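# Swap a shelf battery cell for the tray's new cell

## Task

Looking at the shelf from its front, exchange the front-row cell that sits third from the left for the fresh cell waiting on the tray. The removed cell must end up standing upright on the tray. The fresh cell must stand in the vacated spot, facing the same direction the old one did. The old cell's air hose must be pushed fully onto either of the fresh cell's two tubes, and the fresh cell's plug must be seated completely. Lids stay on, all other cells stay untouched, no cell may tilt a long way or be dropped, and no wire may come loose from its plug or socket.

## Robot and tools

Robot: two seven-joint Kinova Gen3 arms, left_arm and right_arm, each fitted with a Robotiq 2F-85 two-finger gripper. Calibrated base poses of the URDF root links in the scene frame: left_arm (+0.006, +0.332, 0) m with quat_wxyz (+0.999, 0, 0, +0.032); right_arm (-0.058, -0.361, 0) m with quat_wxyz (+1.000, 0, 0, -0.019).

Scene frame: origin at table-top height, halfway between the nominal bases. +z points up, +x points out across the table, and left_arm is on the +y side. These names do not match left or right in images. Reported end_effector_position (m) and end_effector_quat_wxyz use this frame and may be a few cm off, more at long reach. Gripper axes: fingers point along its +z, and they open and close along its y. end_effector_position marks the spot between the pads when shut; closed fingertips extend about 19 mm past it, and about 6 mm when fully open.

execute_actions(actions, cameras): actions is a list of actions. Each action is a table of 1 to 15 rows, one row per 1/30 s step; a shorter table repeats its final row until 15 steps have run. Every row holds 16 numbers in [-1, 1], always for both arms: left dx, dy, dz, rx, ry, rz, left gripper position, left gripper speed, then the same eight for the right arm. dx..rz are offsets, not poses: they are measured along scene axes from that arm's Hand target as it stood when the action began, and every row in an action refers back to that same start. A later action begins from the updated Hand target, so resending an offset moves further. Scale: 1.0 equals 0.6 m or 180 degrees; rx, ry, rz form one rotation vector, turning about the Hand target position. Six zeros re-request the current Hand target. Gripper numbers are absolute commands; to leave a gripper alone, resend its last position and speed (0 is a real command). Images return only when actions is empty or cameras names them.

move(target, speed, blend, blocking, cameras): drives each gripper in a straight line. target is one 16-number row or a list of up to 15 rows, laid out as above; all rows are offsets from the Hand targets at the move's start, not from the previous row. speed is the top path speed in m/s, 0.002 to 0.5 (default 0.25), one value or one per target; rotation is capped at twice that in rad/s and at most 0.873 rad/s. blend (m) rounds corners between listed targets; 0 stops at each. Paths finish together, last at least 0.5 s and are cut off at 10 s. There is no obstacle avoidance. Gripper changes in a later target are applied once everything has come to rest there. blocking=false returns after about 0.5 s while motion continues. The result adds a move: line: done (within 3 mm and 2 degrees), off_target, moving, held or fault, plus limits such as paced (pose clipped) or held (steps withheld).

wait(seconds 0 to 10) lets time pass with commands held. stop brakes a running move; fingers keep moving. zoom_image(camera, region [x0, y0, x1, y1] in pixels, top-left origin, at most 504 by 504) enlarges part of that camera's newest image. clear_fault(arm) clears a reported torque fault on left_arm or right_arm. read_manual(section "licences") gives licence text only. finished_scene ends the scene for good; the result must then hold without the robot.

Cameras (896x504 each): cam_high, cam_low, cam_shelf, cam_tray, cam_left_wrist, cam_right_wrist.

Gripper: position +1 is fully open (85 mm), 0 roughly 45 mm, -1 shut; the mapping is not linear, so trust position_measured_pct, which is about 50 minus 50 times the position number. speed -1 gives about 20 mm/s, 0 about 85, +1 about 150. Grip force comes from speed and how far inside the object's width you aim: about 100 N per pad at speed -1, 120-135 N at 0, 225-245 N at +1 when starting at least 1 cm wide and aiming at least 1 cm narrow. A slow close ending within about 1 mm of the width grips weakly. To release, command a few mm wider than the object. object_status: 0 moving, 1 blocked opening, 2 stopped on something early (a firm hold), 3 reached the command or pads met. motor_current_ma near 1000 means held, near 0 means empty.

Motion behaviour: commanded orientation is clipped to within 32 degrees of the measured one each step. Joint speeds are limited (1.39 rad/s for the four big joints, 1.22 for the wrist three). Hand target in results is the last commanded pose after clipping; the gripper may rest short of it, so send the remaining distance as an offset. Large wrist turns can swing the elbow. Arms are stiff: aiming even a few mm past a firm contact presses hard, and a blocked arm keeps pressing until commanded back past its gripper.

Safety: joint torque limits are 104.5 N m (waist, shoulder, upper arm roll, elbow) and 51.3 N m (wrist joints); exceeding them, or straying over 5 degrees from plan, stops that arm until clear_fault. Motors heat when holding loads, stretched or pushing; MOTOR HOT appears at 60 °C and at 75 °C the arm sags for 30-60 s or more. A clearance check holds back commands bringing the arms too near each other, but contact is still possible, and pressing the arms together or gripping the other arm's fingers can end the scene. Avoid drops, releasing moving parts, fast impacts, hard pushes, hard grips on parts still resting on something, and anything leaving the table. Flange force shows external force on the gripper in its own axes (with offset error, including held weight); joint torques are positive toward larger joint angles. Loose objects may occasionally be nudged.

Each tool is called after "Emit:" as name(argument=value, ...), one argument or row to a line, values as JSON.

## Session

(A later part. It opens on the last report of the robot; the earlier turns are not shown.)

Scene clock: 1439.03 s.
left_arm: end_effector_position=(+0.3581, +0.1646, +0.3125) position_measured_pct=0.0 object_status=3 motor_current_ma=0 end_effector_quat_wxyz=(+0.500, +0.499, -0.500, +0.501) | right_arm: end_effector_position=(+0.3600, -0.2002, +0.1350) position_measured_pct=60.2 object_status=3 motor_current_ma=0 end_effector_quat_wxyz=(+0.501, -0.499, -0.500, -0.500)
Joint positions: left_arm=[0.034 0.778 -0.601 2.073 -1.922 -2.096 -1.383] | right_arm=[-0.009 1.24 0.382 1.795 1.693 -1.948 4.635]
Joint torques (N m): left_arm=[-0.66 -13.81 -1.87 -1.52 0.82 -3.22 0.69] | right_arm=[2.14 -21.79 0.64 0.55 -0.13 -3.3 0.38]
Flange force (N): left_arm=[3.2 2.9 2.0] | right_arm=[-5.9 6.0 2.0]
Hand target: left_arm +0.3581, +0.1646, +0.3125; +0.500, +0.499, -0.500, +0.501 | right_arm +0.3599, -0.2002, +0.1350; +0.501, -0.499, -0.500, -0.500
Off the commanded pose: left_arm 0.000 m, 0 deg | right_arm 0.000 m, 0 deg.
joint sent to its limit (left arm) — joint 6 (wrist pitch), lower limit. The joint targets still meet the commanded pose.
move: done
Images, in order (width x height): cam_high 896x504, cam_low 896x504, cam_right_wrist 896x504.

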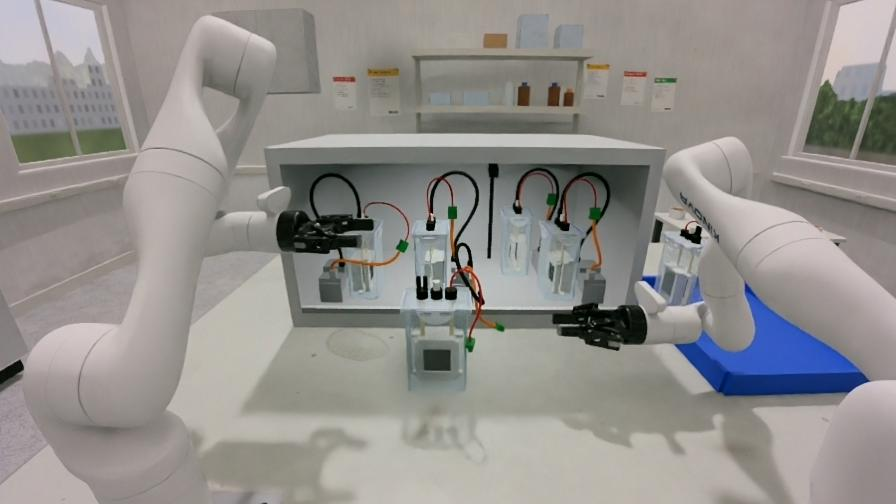

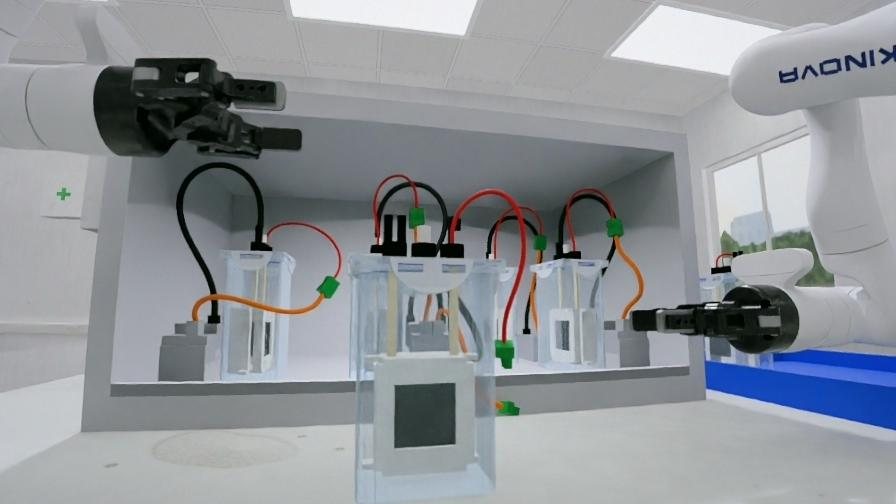

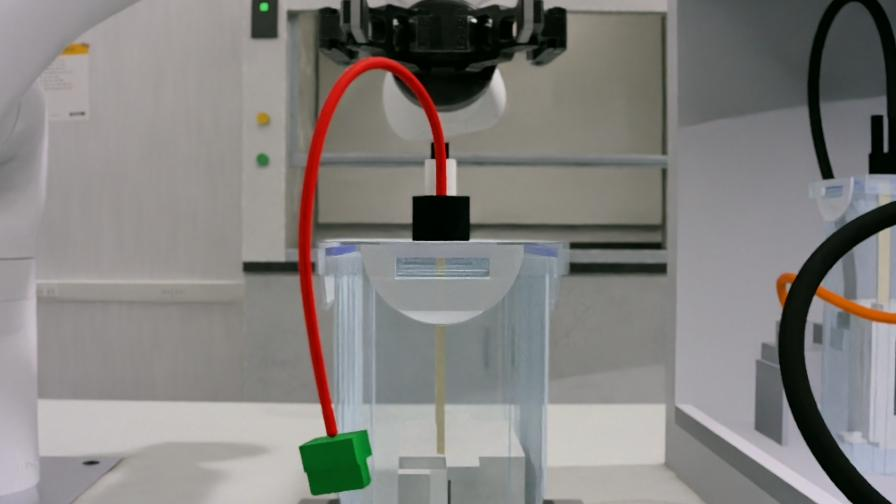

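Emit:
move(
  target=[0,0,0,0,0,0,1,-0.5, -0.06,0.12,-0.015,0,0,0,-0.1,-0.5],
  speed=0.12,
  cameras=["cam_right_wrist","cam_low"],
)

Scene clock: 1455.73 s.
left_arm: end_effector_position=(+0.3581, +0.1646, +0.3125) position_measured_pct=0.0 object_status=3 motor_current_ma=0 end_effector_quat_wxyz=(+0.500, +0.499, -0.500, +0.501) | right_arm: end_effector_position=(+0.3240, -0.1282, +0.1260) position_measured_pct=55.0 object_status=3 motor_current_ma=0 end_effector_quat_wxyz=(+0.501, -0.499, -0.500, -0.500)
Joint positions: left_arm=[0.034 0.778 -0.601 2.073 -1.922 -2.096 -1.383] | right_arm=[-0.132 1.239 0.314 1.962 1.599 -1.868 4.762]
Joint torques (N m): left_arm=[-0.63 -13.92 -1.85 -1.49 0.78 -3.18 0.79] | right_arm=[1.85 -20.59 0.13 1.57 0.3 -3.34 0.33]
Flange force (N): left_arm=[2.7 2.9 1.8] | right_arm=[-6.1 4.8 3.0]
Hand target: left_arm +0.3581, +0.1646, +0.3125; +0.500, +0.499, -0.500, +0.501 | right_arm +0.3240, -0.1282, +0.1260; +0.501, -0.499, -0.500, -0.500
Off the commanded pose: left_arm 0.000 m, 0 deg | right_arm 0.000 m, 0 deg.
move: done
Images, in order (width x height): cam_low 896x504, cam_right_wrist 896x504.

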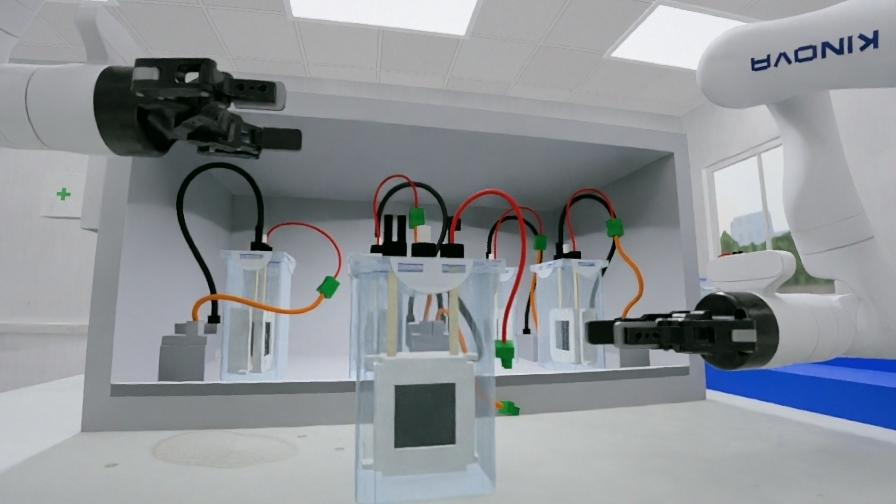

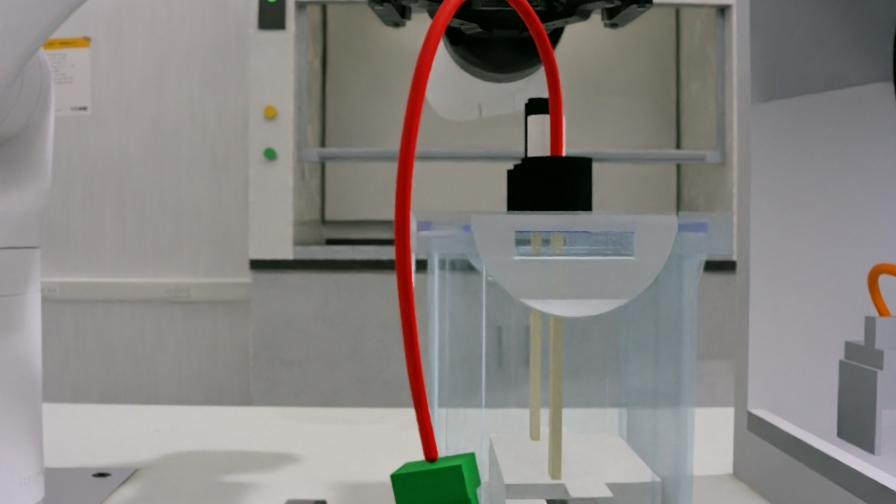

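Emit:
move(
  target=[
    [0,0,0,0,0,0,1,-0.5, -0.005,0.137,0,0,0,0,-0.1,-0.5],
    [0,0,0,0,0,0,1,-0.5, -0.005,0.137,0,0,0,0,-0.9,-1],
  ],
  speed=0.08,
  cameras=["cam_low","cam_high","cam_right_wrist"],
)

Emit:
zoom_image(
  camera="cam_low",
  region=[440, 280, 640, 420],
)

Scene clock: 1467.50 s.
left_arm: end_effector_position=(+0.3581, +0.1646, +0.3125) position_measured_pct=0.0 object_status=3 motor_current_ma=0 end_effector_quat_wxyz=(+0.500, +0.499, -0.500, +0.501) | right_arm: end_effector_position=(+0.3210, -0.0460, +0.1260) position_measured_pct=94.8 object_status=0 motor_current_ma=30 end_effector_quat_wxyz=(+0.501, -0.499, -0.500, -0.500)
Joint positions: left_arm=[0.034 0.778 -0.601 2.073 -1.922 -2.096 -1.383] | right_arm=[-0.28 1.219 0.221 1.994 1.418 -1.787 4.742]
Joint torques (N m): left_arm=[-0.64 -13.87 -1.87 -1.52 0.8 -3.2 0.83] | right_arm=[1.42 -21.25 -1.39 0.49 -0.61 -3.26 0.41]
Flange force (N): left_arm=[2.7 3.2 1.9] | right_arm=[-5.7 2.0 0.0]
Hand target: left_arm +0.3581, +0.1646, +0.3125; +0.500, +0.499, -0.500, +0.501 | right_arm +0.3210, -0.0460, +0.1260; +0.501, -0.499, -0.500, -0.500
Off the commanded pose: left_arm 0.000 m, 0 deg | right_arm 0.000 m, 0 deg.
move: done
Images, in order (width x height): cam_high 896x504, cam_low 896x504, cam_right_wrist 896x504.

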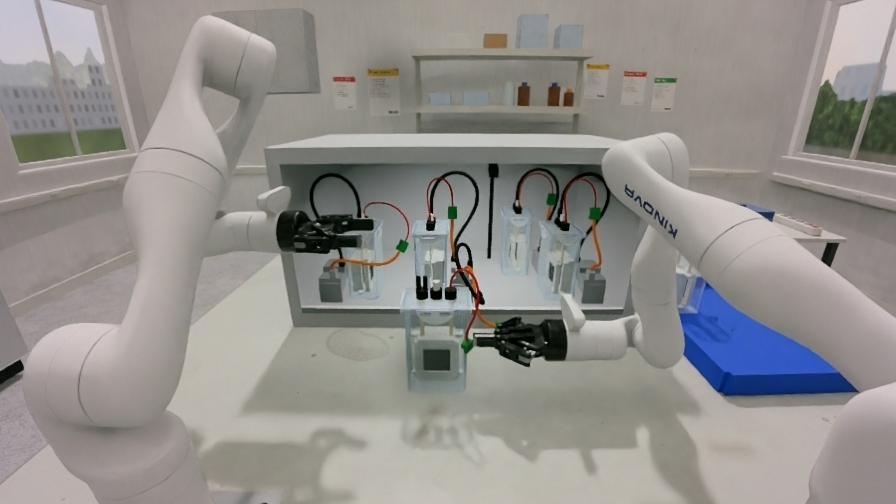

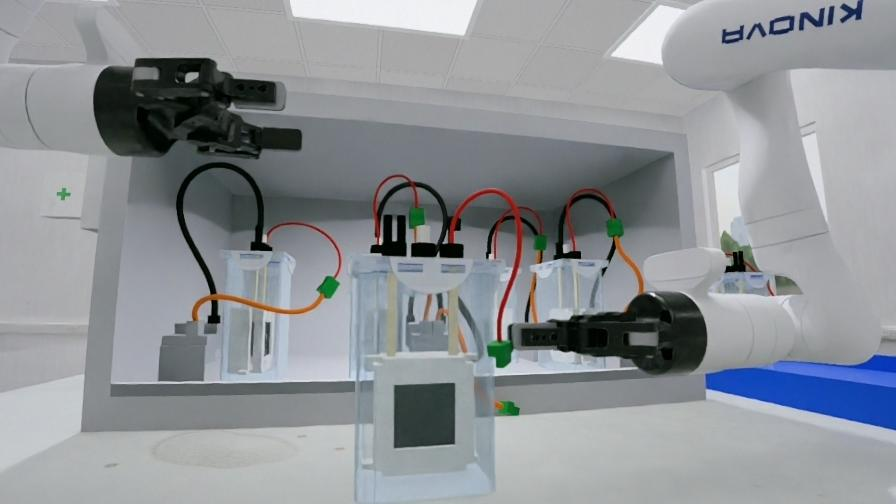

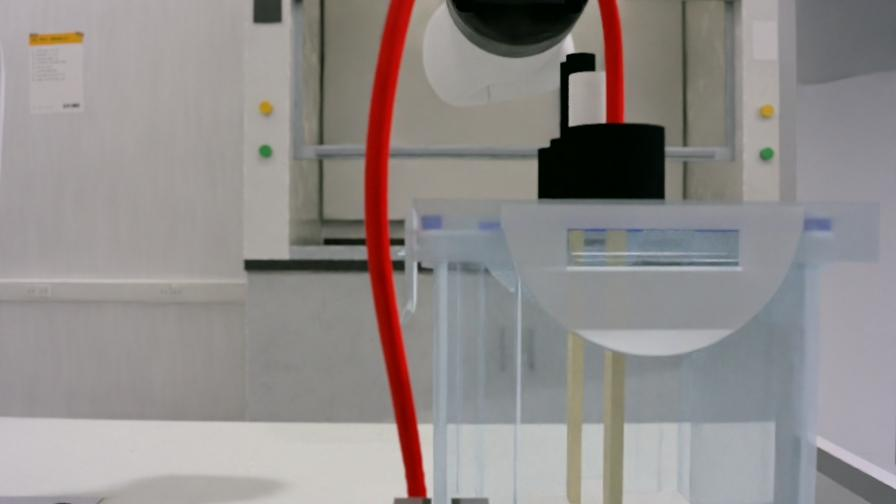

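Scaled by 2.520.

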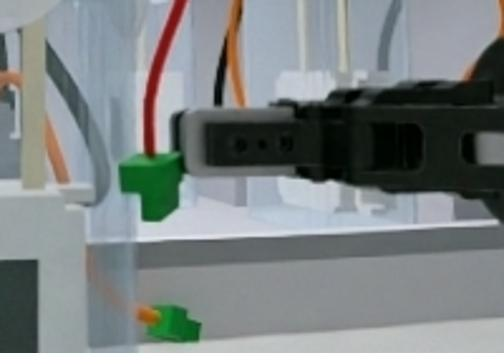

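Emit:
move(
  target=[
    [0,0,0,0,0,0,1,-0.5, 0,0,0,0,0,0,-0.1,-0.2],
    [0,0,0,0,0,0,1,-0.5, -0.0067,0.028,-0.007,0,0,0,-0.1,-0.2],
    [0,0,0,0,0,0,1,-0.5, -0.0067,0.028,-0.007,0,0,0,-0.9,-1],
  ],
  speed=0.06,
  cameras=["cam_low","cam_right_wrist"],
)

Emit:
zoom_image(
  camera="cam_low",
  region=[440, 280, 640, 420],
)

Scene clock: 1484.00 s.
left_arm: end_effector_position=(+0.3581, +0.1646, +0.3125) position_measured_pct=0.0 object_status=3 motor_current_ma=0 end_effector_quat_wxyz=(+0.500, +0.499, -0.500, +0.501) | right_arm: end_effector_position=(+0.3169, -0.0292, +0.1218) position_measured_pct=78.4 object_status=0 motor_current_ma=1000 end_effector_quat_wxyz=(+0.501, -0.499, -0.500, -0.500)
Joint positions: left_arm=[0.034 0.778 -0.601 2.073 -1.922 -2.096 -1.383] | right_arm=[-0.31 1.227 0.199 1.998 1.38 -1.771 4.752]
Joint torques (N m): left_arm=[-0.68 -13.94 -1.87 -1.46 0.78 -3.2 0.81] | right_arm=[0.88 -21.13 -1.84 0.59 -0.31 -3.15 0.39]
Flange force (N): left_arm=[2.6 2.8 1.9] | right_arm=[-5.5 2.5 -0.7]
Hand target: left_arm +0.3581, +0.1646, +0.3125; +0.500, +0.499, -0.500, +0.501 | right_arm +0.3169, -0.0292, +0.1218; +0.501, -0.499, -0.500, -0.500
Off the commanded pose: left_arm 0.000 m, 0 deg | right_arm 0.000 m, 0 deg.
move: done
Images, in order (width x height): cam_low 896x504, cam_right_wrist 896x504.

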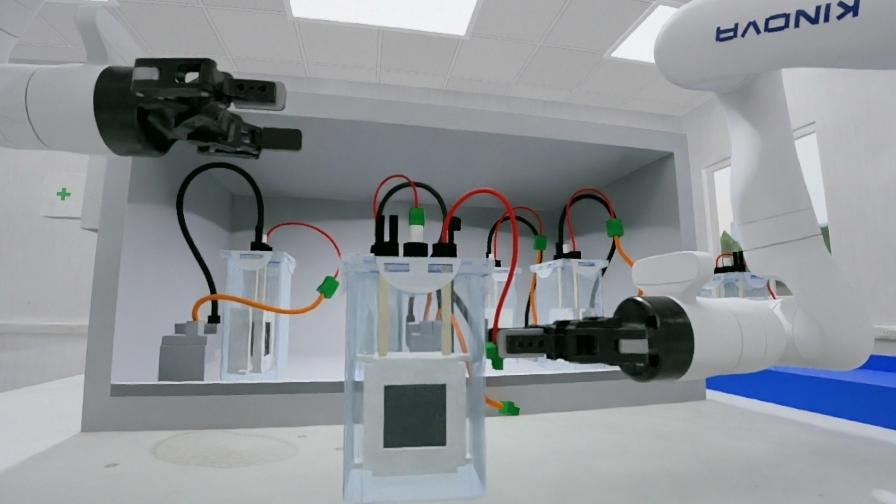

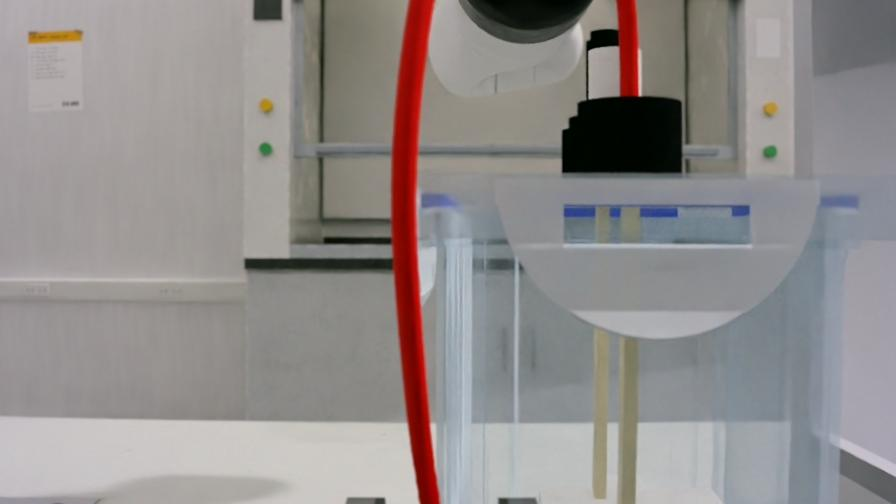

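Scaled by 2.520.

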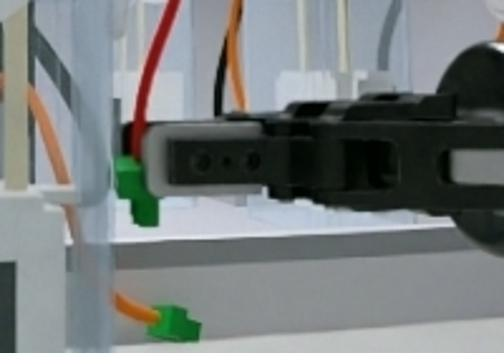

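Emit:
move(
  target=[
    [0,0,0,0,0,0,1,-0.5, 0,0,0,0,0,0,-0.3,-0.5],
    [0,0,0,0,0,0,1,-0.5, 0,0.012,-0.002,0,0,0,-0.3,-0.5],
    [0,0,0,0,0,0,1,-0.5, 0,0.012,-0.002,0,0,0,-0.9,-1],
  ],
  speed=0.04,
  cameras=["cam_low","cam_right_wrist"],
)

Emit:
zoom_image(
  camera="cam_low",
  region=[440, 280, 640, 420],
)

Scene clock: 1502.57 s.
left_arm: end_effector_position=(+0.3581, +0.1646, +0.3125) position_measured_pct=0.0 object_status=3 motor_current_ma=0 end_effector_quat_wxyz=(+0.500, +0.499, -0.500, +0.501) | right_arm: end_effector_position=(+0.3169, -0.0220, +0.1206) position_measured_pct=77.5 object_status=0 motor_current_ma=1000 end_effector_quat_wxyz=(+0.501, -0.499, -0.500, -0.500)
Joint positions: left_arm=[0.034 0.778 -0.601 2.073 -1.922 -2.096 -1.383] | right_arm=[-0.322 1.228 0.19 1.995 1.363 -1.764 4.749]
Joint torques (N m): left_arm=[-0.66 -13.94 -1.91 -1.47 0.75 -3.18 0.83] | right_arm=[0.58 -21.13 -1.99 0.22 -0.65 -2.87 0.38]
Flange force (N): left_arm=[2.5 2.8 1.9] | right_arm=[-5.0 1.5 -2.4]
Hand target: left_arm +0.3581, +0.1646, +0.3125; +0.500, +0.499, -0.500, +0.501 | right_arm +0.3169, -0.0220, +0.1206; +0.501, -0.499, -0.500, -0.500
Off the commanded pose: left_arm 0.000 m, 0 deg | right_arm 0.000 m, 0 deg.
move: done
Images, in order (width x height): cam_low 896x504, cam_right_wrist 896x504.

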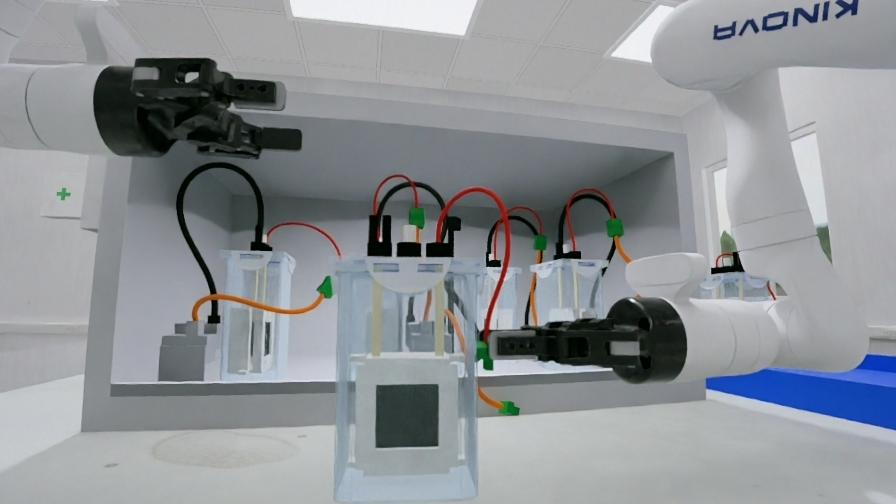

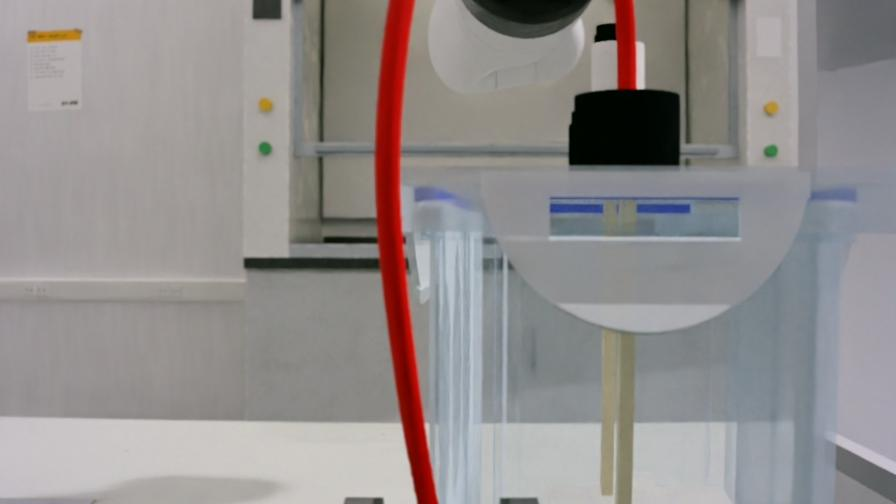

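Scaled by 2.520.

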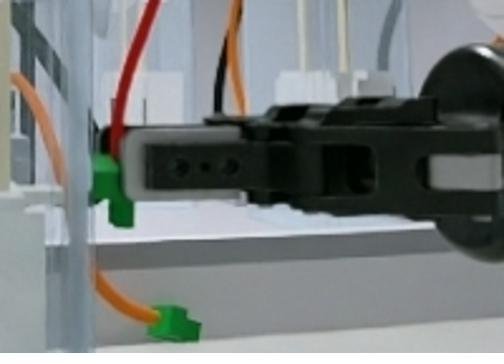

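Emit:
move(
  target=[
    [0.17,-0.1,0,0,0,0,0,-0.2, 0,-0.12,0,0,0,0,-0.9,-1],
    [0.17,-0.291,-0.181,0,0,0,0,-0.2, 0.238,-0.173,0.179,0,0,0,-0.9,-1],
  ],
  speed=0.12,
  blend=[0.02,0],
  cameras=["cam_low","cam_right_wrist","cam_left_wrist","cam_high"],
)

Emit:
zoom_image(
  camera="cam_left_wrist",
  region=[300, 250, 600, 504],
)

Scene clock: 1546.27 s.
left_arm: end_effector_position=(+0.4601, -0.0100, +0.2039) position_measured_pct=49.8 object_status=3 motor_current_ma=0 end_effector_quat_wxyz=(+0.500, +0.499, -0.500, +0.501) | right_arm: end_effector_position=(+0.4597, -0.1258, +0.2282) position_measured_pct=79.2 object_status=2 motor_current_ma=1000 end_effector_quat_wxyz=(+0.501, -0.499, -0.500, -0.500)
Joint positions: left_arm=[0.332 1.06 -0.384 1.8 -1.39 -1.863 -1.219] | right_arm=[-0.134 1.073 0.327 1.576 1.485 -1.855 4.193]
Joint torques (N m): left_arm=[-0.64 -18.56 -1.1 -2.49 1.29 -3.11 0.78] | right_arm=[2.53 -24.19 0.47 -3.11 -1.55 -2.9 0.45]
Flange force (N): left_arm=[3.9 2.5 1.8] | right_arm=[-4.3 6.8 3.3]
Hand target: left_arm +0.4601, -0.0100, +0.2039; +0.500, +0.499, -0.500, +0.501 | right_arm +0.4597, -0.1258, +0.2280; +0.501, -0.499, -0.500, -0.500
Off the commanded pose: left_arm 0.000 m, 0 deg | right_arm 0.000 m, 0 deg.
move: done
Images, in order (width x height): cam_high 896x504, cam_low 896x504, cam_left_wrist 896x504, cam_right_wrist 896x504.

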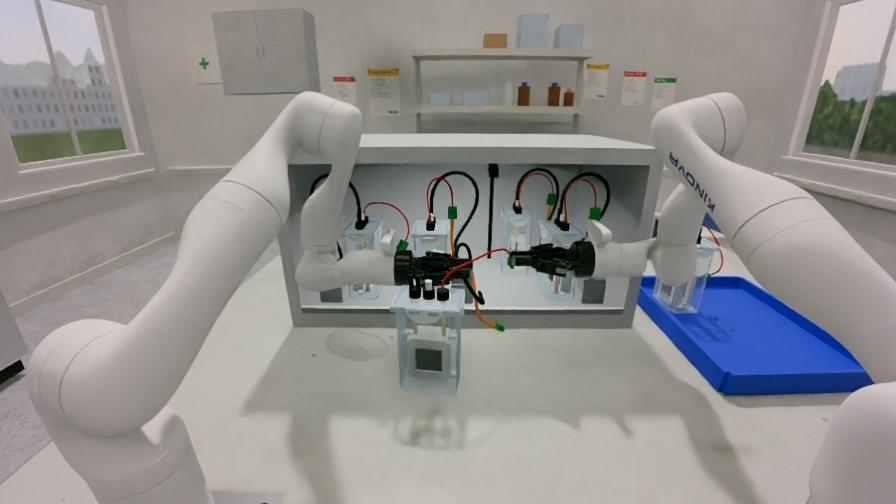

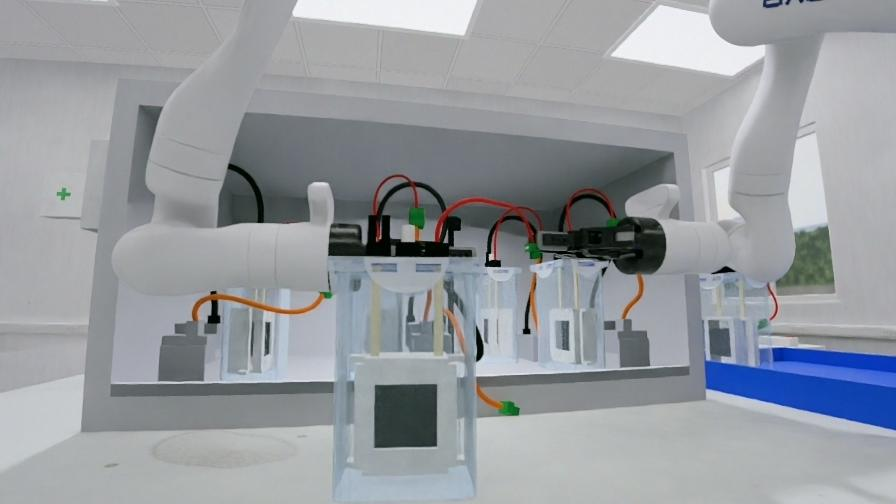

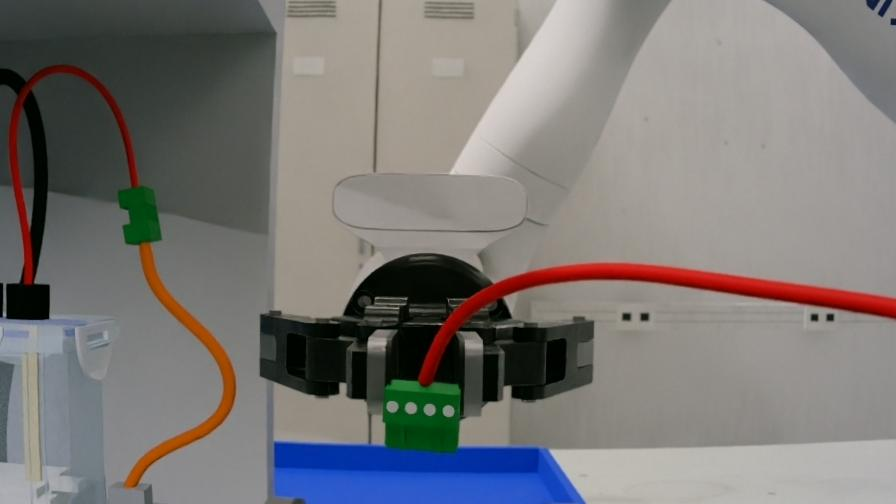

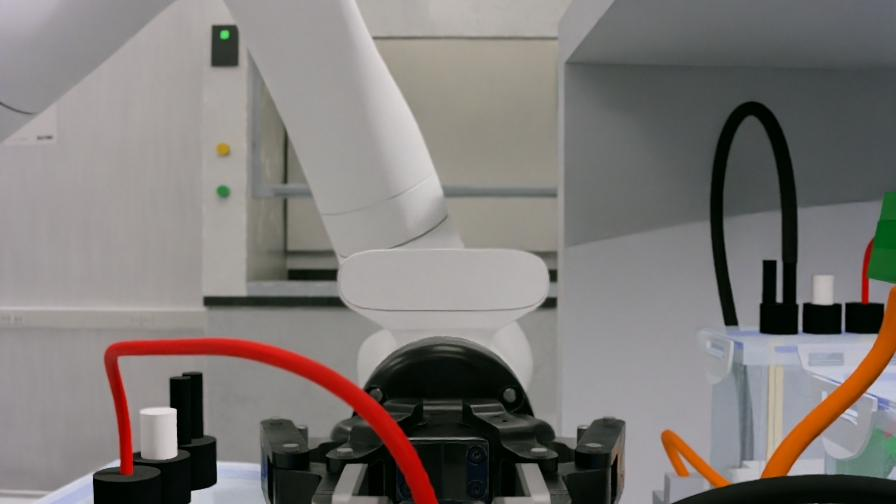

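Scaled by 1.680 from the camera's 896x504 image, which has a finer 1280x720 frame.

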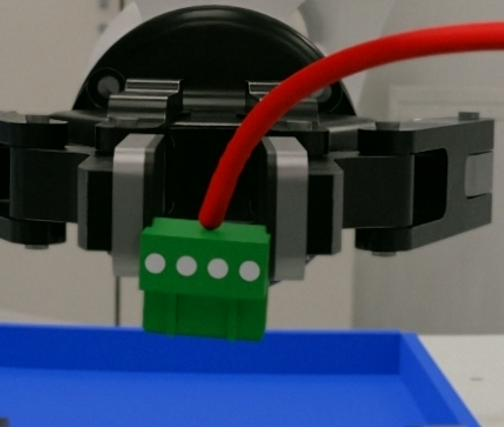

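Emit:
move(
  target=[0.0033,-0.117,0,0,0,0,-0.2,-0.2, 0,0,0,0,0,0,-0.9,-1],
  speed=0.08,
  cameras=["cam_left_wrist","cam_low","cam_high"],
)

Emit:
zoom_image(
  camera="cam_left_wrist",
  region=[300, 304, 560, 504],
)

Emit:
zoom_image(
  camera="cam_high",
  region=[420, 200, 620, 320],
)

Emit:
zoom_image(
  camera="cam_low",
  region=[440, 180, 640, 320],
)

Scene clock: 1558.70 s.
left_arm: end_effector_position=(+0.4621, -0.0802, +0.2039) position_measured_pct=60.2 object_status=3 motor_current_ma=0 end_effector_quat_wxyz=(+0.500, +0.500, -0.500, +0.501) | right_arm: end_effector_position=(+0.4597, -0.1258, +0.2280) position_measured_pct=79.2 object_status=2 motor_current_ma=1000 end_effector_quat_wxyz=(+0.501, -0.499, -0.500, -0.500)
Joint positions: left_arm=[0.441 1.058 -0.323 1.759 -1.268 -1.755 -1.167] | right_arm=[-0.134 1.073 0.327 1.576 1.485 -1.855 4.193]
Joint torques (N m): left_arm=[-0.6 -19.06 -0.79 -3.21 1.54 -2.87 0.93] | right_arm=[2.61 -24.18 0.43 -3.1 -1.54 -2.91 0.39]
Flange force (N): left_arm=[4.2 3.4 1.0] | right_arm=[-4.3 6.6 3.4]
Hand target: left_arm +0.4621, -0.0802, +0.2039; +0.500, +0.500, -0.500, +0.501 | right_arm +0.4597, -0.1258, +0.2280; +0.501, -0.499, -0.500, -0.500
Off the commanded pose: left_arm 0.000 m, 0 deg | right_arm 0.000 m, 0 deg.
move: done
Images, in order (width x height): cam_high 896x504, cam_low 896x504, cam_left_wrist 896x504.

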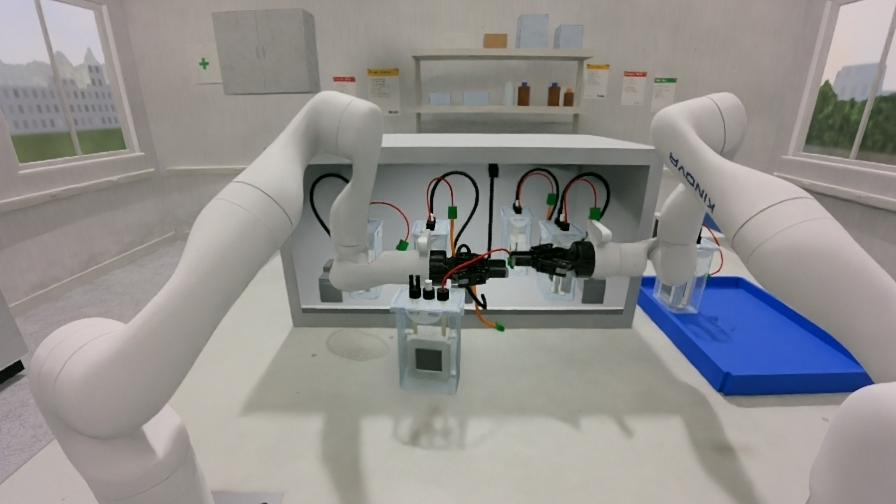

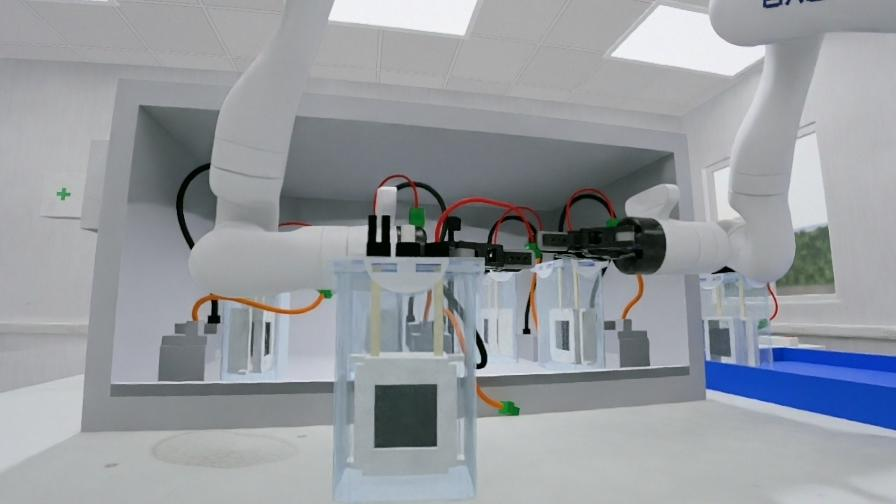

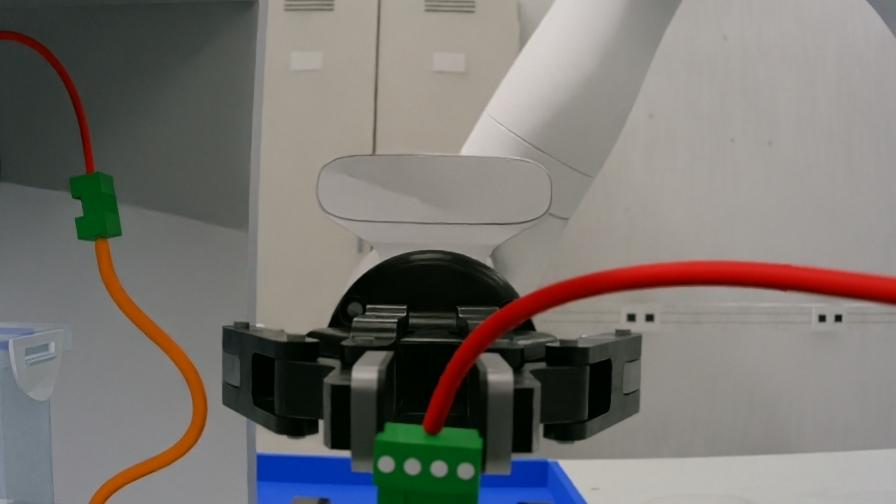

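Scaled by 1.938 from the camera's 896x504 image, which has a finer 1280x720 frame.

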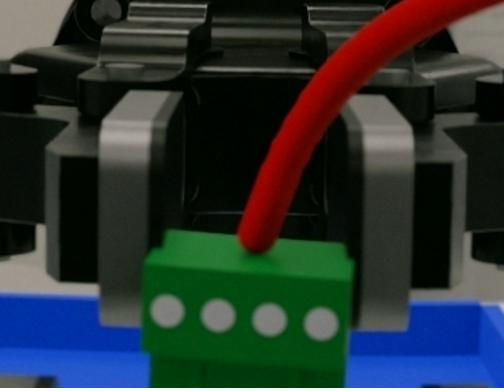

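Scaled by 2.520.

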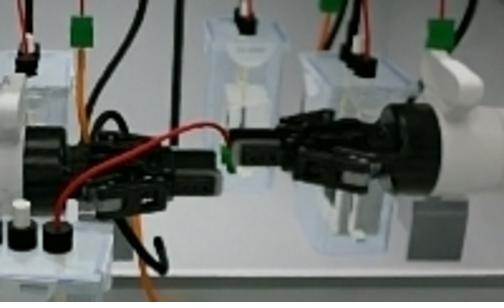

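Scaled by 2.520.

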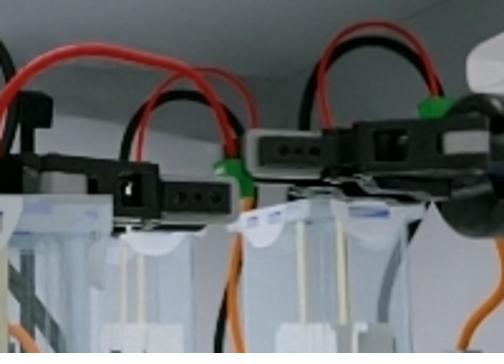

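Emit:
move(
  target=[
    [0,0.005,-0.003,0,0,0,-0.2,-0.2, 0,0,0,0,0,0,-0.9,-1],
    [0,0.005,-0.003,0,0,0,-0.9,-1, 0,0,0,0,0,0,-0.9,-1],
  ],
  speed=0.05,
  cameras=["cam_left_wrist","cam_low"],
)

Emit:
zoom_image(
  camera="cam_low",
  region=[440, 180, 640, 320],
)

Scene clock: 1576.27 s.
left_arm: end_effector_position=(+0.4621, -0.0772, +0.2021) position_measured_pct=94.8 object_status=0 motor_current_ma=0 end_effector_quat_wxyz=(+0.500, +0.499, -0.500, +0.501) | right_arm: end_effector_position=(+0.4597, -0.1258, +0.2280) position_measured_pct=79.2 object_status=2 motor_current_ma=1000 end_effector_quat_wxyz=(+0.501, -0.499, -0.500, -0.500)
Joint positions: left_arm=[0.436 1.062 -0.325 1.76 -1.273 -1.76 -1.171] | right_arm=[-0.134 1.073 0.327 1.576 1.485 -1.855 4.193]
Joint torques (N m): left_arm=[-0.69 -19.21 -0.78 -3.13 1.46 -3.07 0.83] | right_arm=[2.59 -24.17 0.46 -3.08 -1.55 -2.9 0.4]
Flange force (N): left_arm=[4.0 2.8 1.6] | right_arm=[-4.3 6.7 3.3]
Hand target: left_arm +0.4621, -0.0772, +0.2021; +0.500, +0.499, -0.500, +0.501 | right_arm +0.4597, -0.1258, +0.2280; +0.501, -0.499, -0.500, -0.500
Off the commanded pose: left_arm 0.000 m, 0 deg | right_arm 0.000 m, 0 deg.
move: done
Images, in order (width x height): cam_low 896x504, cam_left_wrist 896x504.

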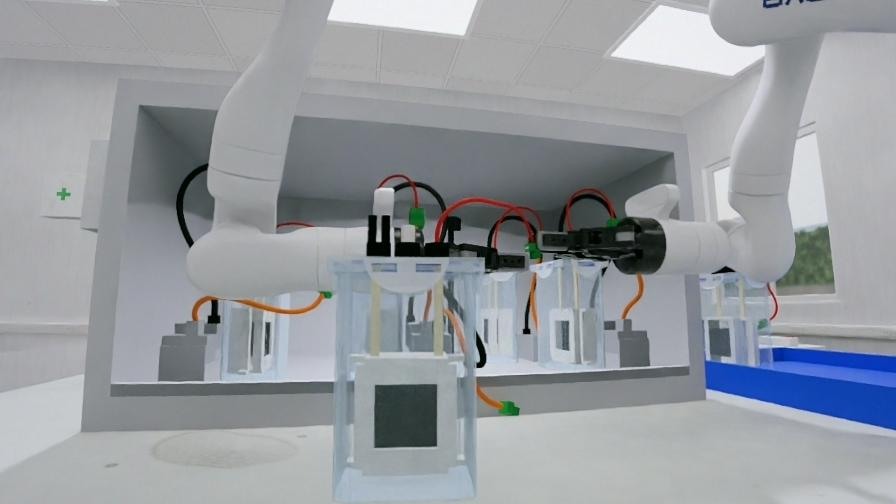

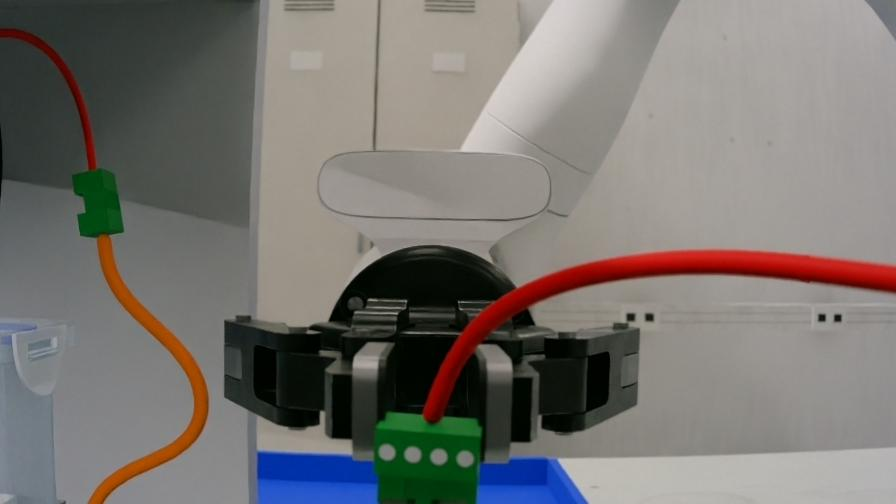

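Scaled by 2.520.

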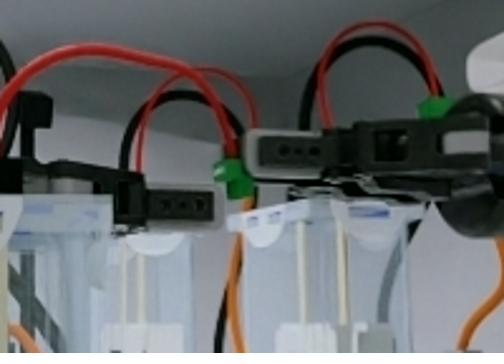

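Emit:
move(
  target=[
    [0,0,-0.002,0,0,0,-0.4,-0.5, 0,0,0,0,0,0,-0.9,-1],
    [0,-0.0068,-0.002,0,0,0,-0.4,-0.5, 0,0,0,0,0,0,-0.9,-1],
  ],
  speed=0.03,
  cameras=["cam_left_wrist","cam_low"],
)

Emit:
zoom_image(
  camera="cam_low",
  region=[480, 200, 580, 280],
)

Emit:
zoom_image(
  camera="cam_left_wrist",
  region=[340, 380, 520, 504],
)

Scene clock: 1586.20 s.
left_arm: end_effector_position=(+0.4620, -0.0813, +0.2009) position_measured_pct=69.7 object_status=3 motor_current_ma=0 end_effector_quat_wxyz=(+0.500, +0.500, -0.500, +0.501) | right_arm: end_effector_position=(+0.4597, -0.1258, +0.2280) position_measured_pct=79.2 object_status=2 motor_current_ma=1000 end_effector_quat_wxyz=(+0.501, -0.499, -0.500, -0.500)
Joint positions: left_arm=[0.442 1.065 -0.321 1.756 -1.265 -1.754 -1.17] | right_arm=[-0.134 1.073 0.327 1.576 1.485 -1.855 4.193]
Joint torques (N m): left_arm=[-0.57 -19.21 -0.56 -3.02 1.33 -3.17 0.81] | right_arm=[2.58 -24.19 0.46 -3.05 -1.56 -2.88 0.38]
Flange force (N): left_arm=[4.1 2.2 1.8] | right_arm=[-4.4 6.8 3.3]
Hand target: left_arm +0.4621, -0.0813, +0.2009; +0.500, +0.499, -0.500, +0.501 | right_arm +0.4597, -0.1258, +0.2280; +0.501, -0.499, -0.500, -0.500
Off the commanded pose: left_arm 0.000 m, 0 deg | right_arm 0.000 m, 0 deg.
move: done
Images, in order (width x height): cam_low 896x504, cam_left_wrist 896x504.

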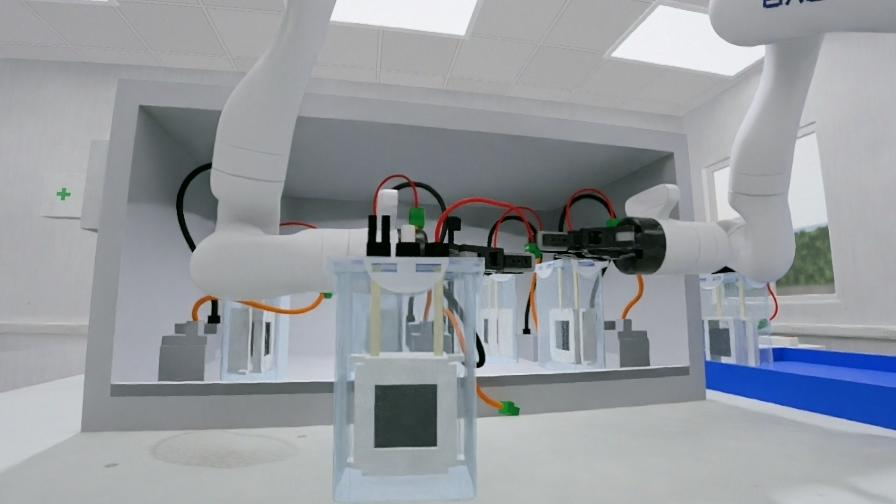

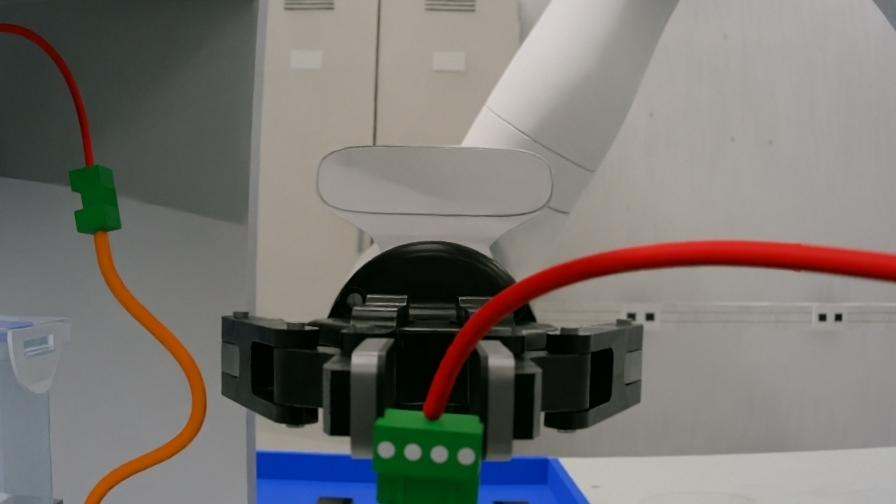

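Scaled by 5.040.

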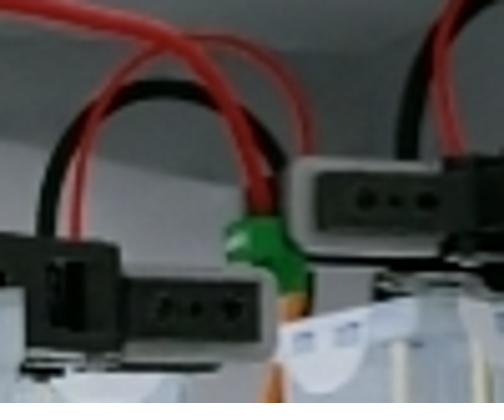

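Scaled by 2.800 from the camera's 896x504 image, which has a finer 1280x720 frame.

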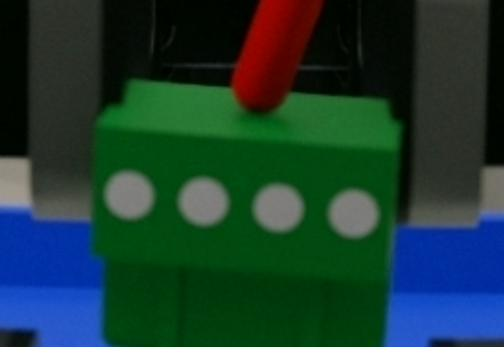

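Emit:
move(
  target=[0,0,0,0,0,0,-0.9,-1, 0,0,0,0,0,0,-0.9,-1],
  cameras=["cam_left_wrist","cam_low"],
)

Emit:
zoom_image(
  camera="cam_low",
  region=[480, 200, 580, 280],
)

Scene clock: 1591.83 s.
left_arm: end_effector_position=(+0.4621, -0.0813, +0.2009) position_measured_pct=94.8 object_status=0 motor_current_ma=0 end_effector_quat_wxyz=(+0.500, +0.499, -0.500, +0.501) | right_arm: end_effector_position=(+0.4597, -0.1258, +0.2280) position_measured_pct=79.2 object_status=2 motor_current_ma=1000 end_effector_quat_wxyz=(+0.501, -0.499, -0.500, -0.500)
Joint positions: left_arm=[0.442 1.065 -0.321 1.756 -1.265 -1.754 -1.17] | right_arm=[-0.134 1.073 0.327 1.576 1.485 -1.855 4.193]
Joint torques (N m): left_arm=[-0.65 -19.28 -0.75 -3.15 1.46 -3.04 0.82] | right_arm=[2.6 -24.21 0.45 -3.09 -1.53 -2.91 0.39]
Flange force (N): left_arm=[4.0 2.8 1.5] | right_arm=[-4.4 6.7 3.4]
Hand target: left_arm +0.4621, -0.0813, +0.2009; +0.500, +0.499, -0.500, +0.501 | right_arm +0.4597, -0.1258, +0.2280; +0.501, -0.499, -0.500, -0.500
Off the commanded pose: left_arm 0.000 m, 0 deg | right_arm 0.000 m, 0 deg.
move: done
Images, in order (width x height): cam_low 896x504, cam_left_wrist 896x504.

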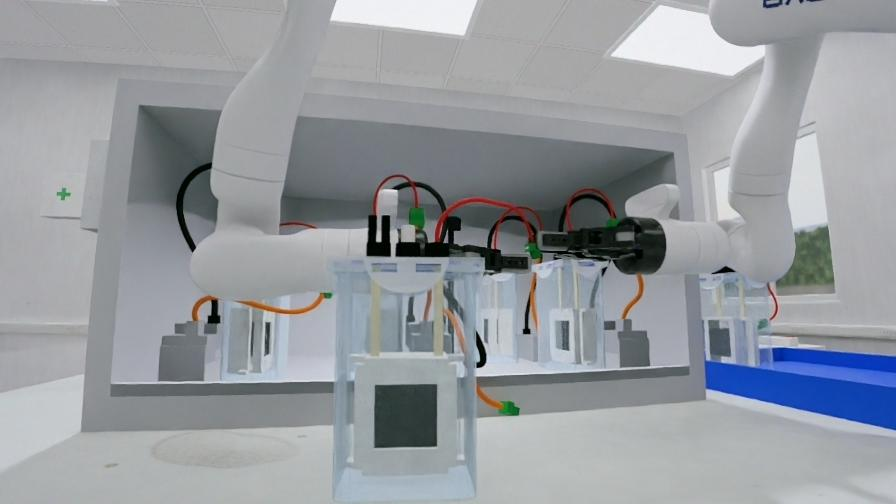

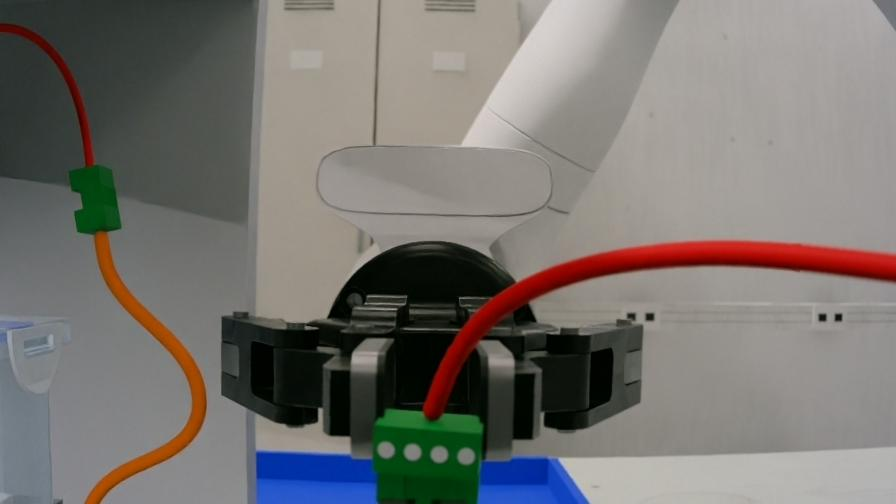

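Scaled by 5.040.

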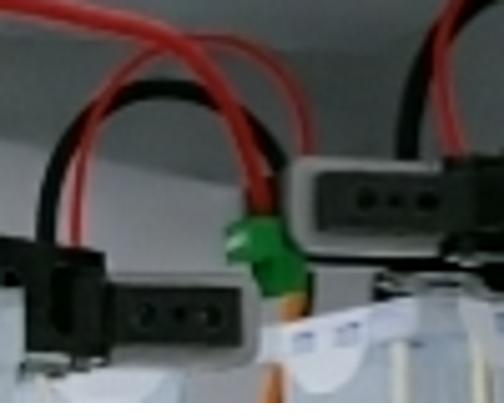

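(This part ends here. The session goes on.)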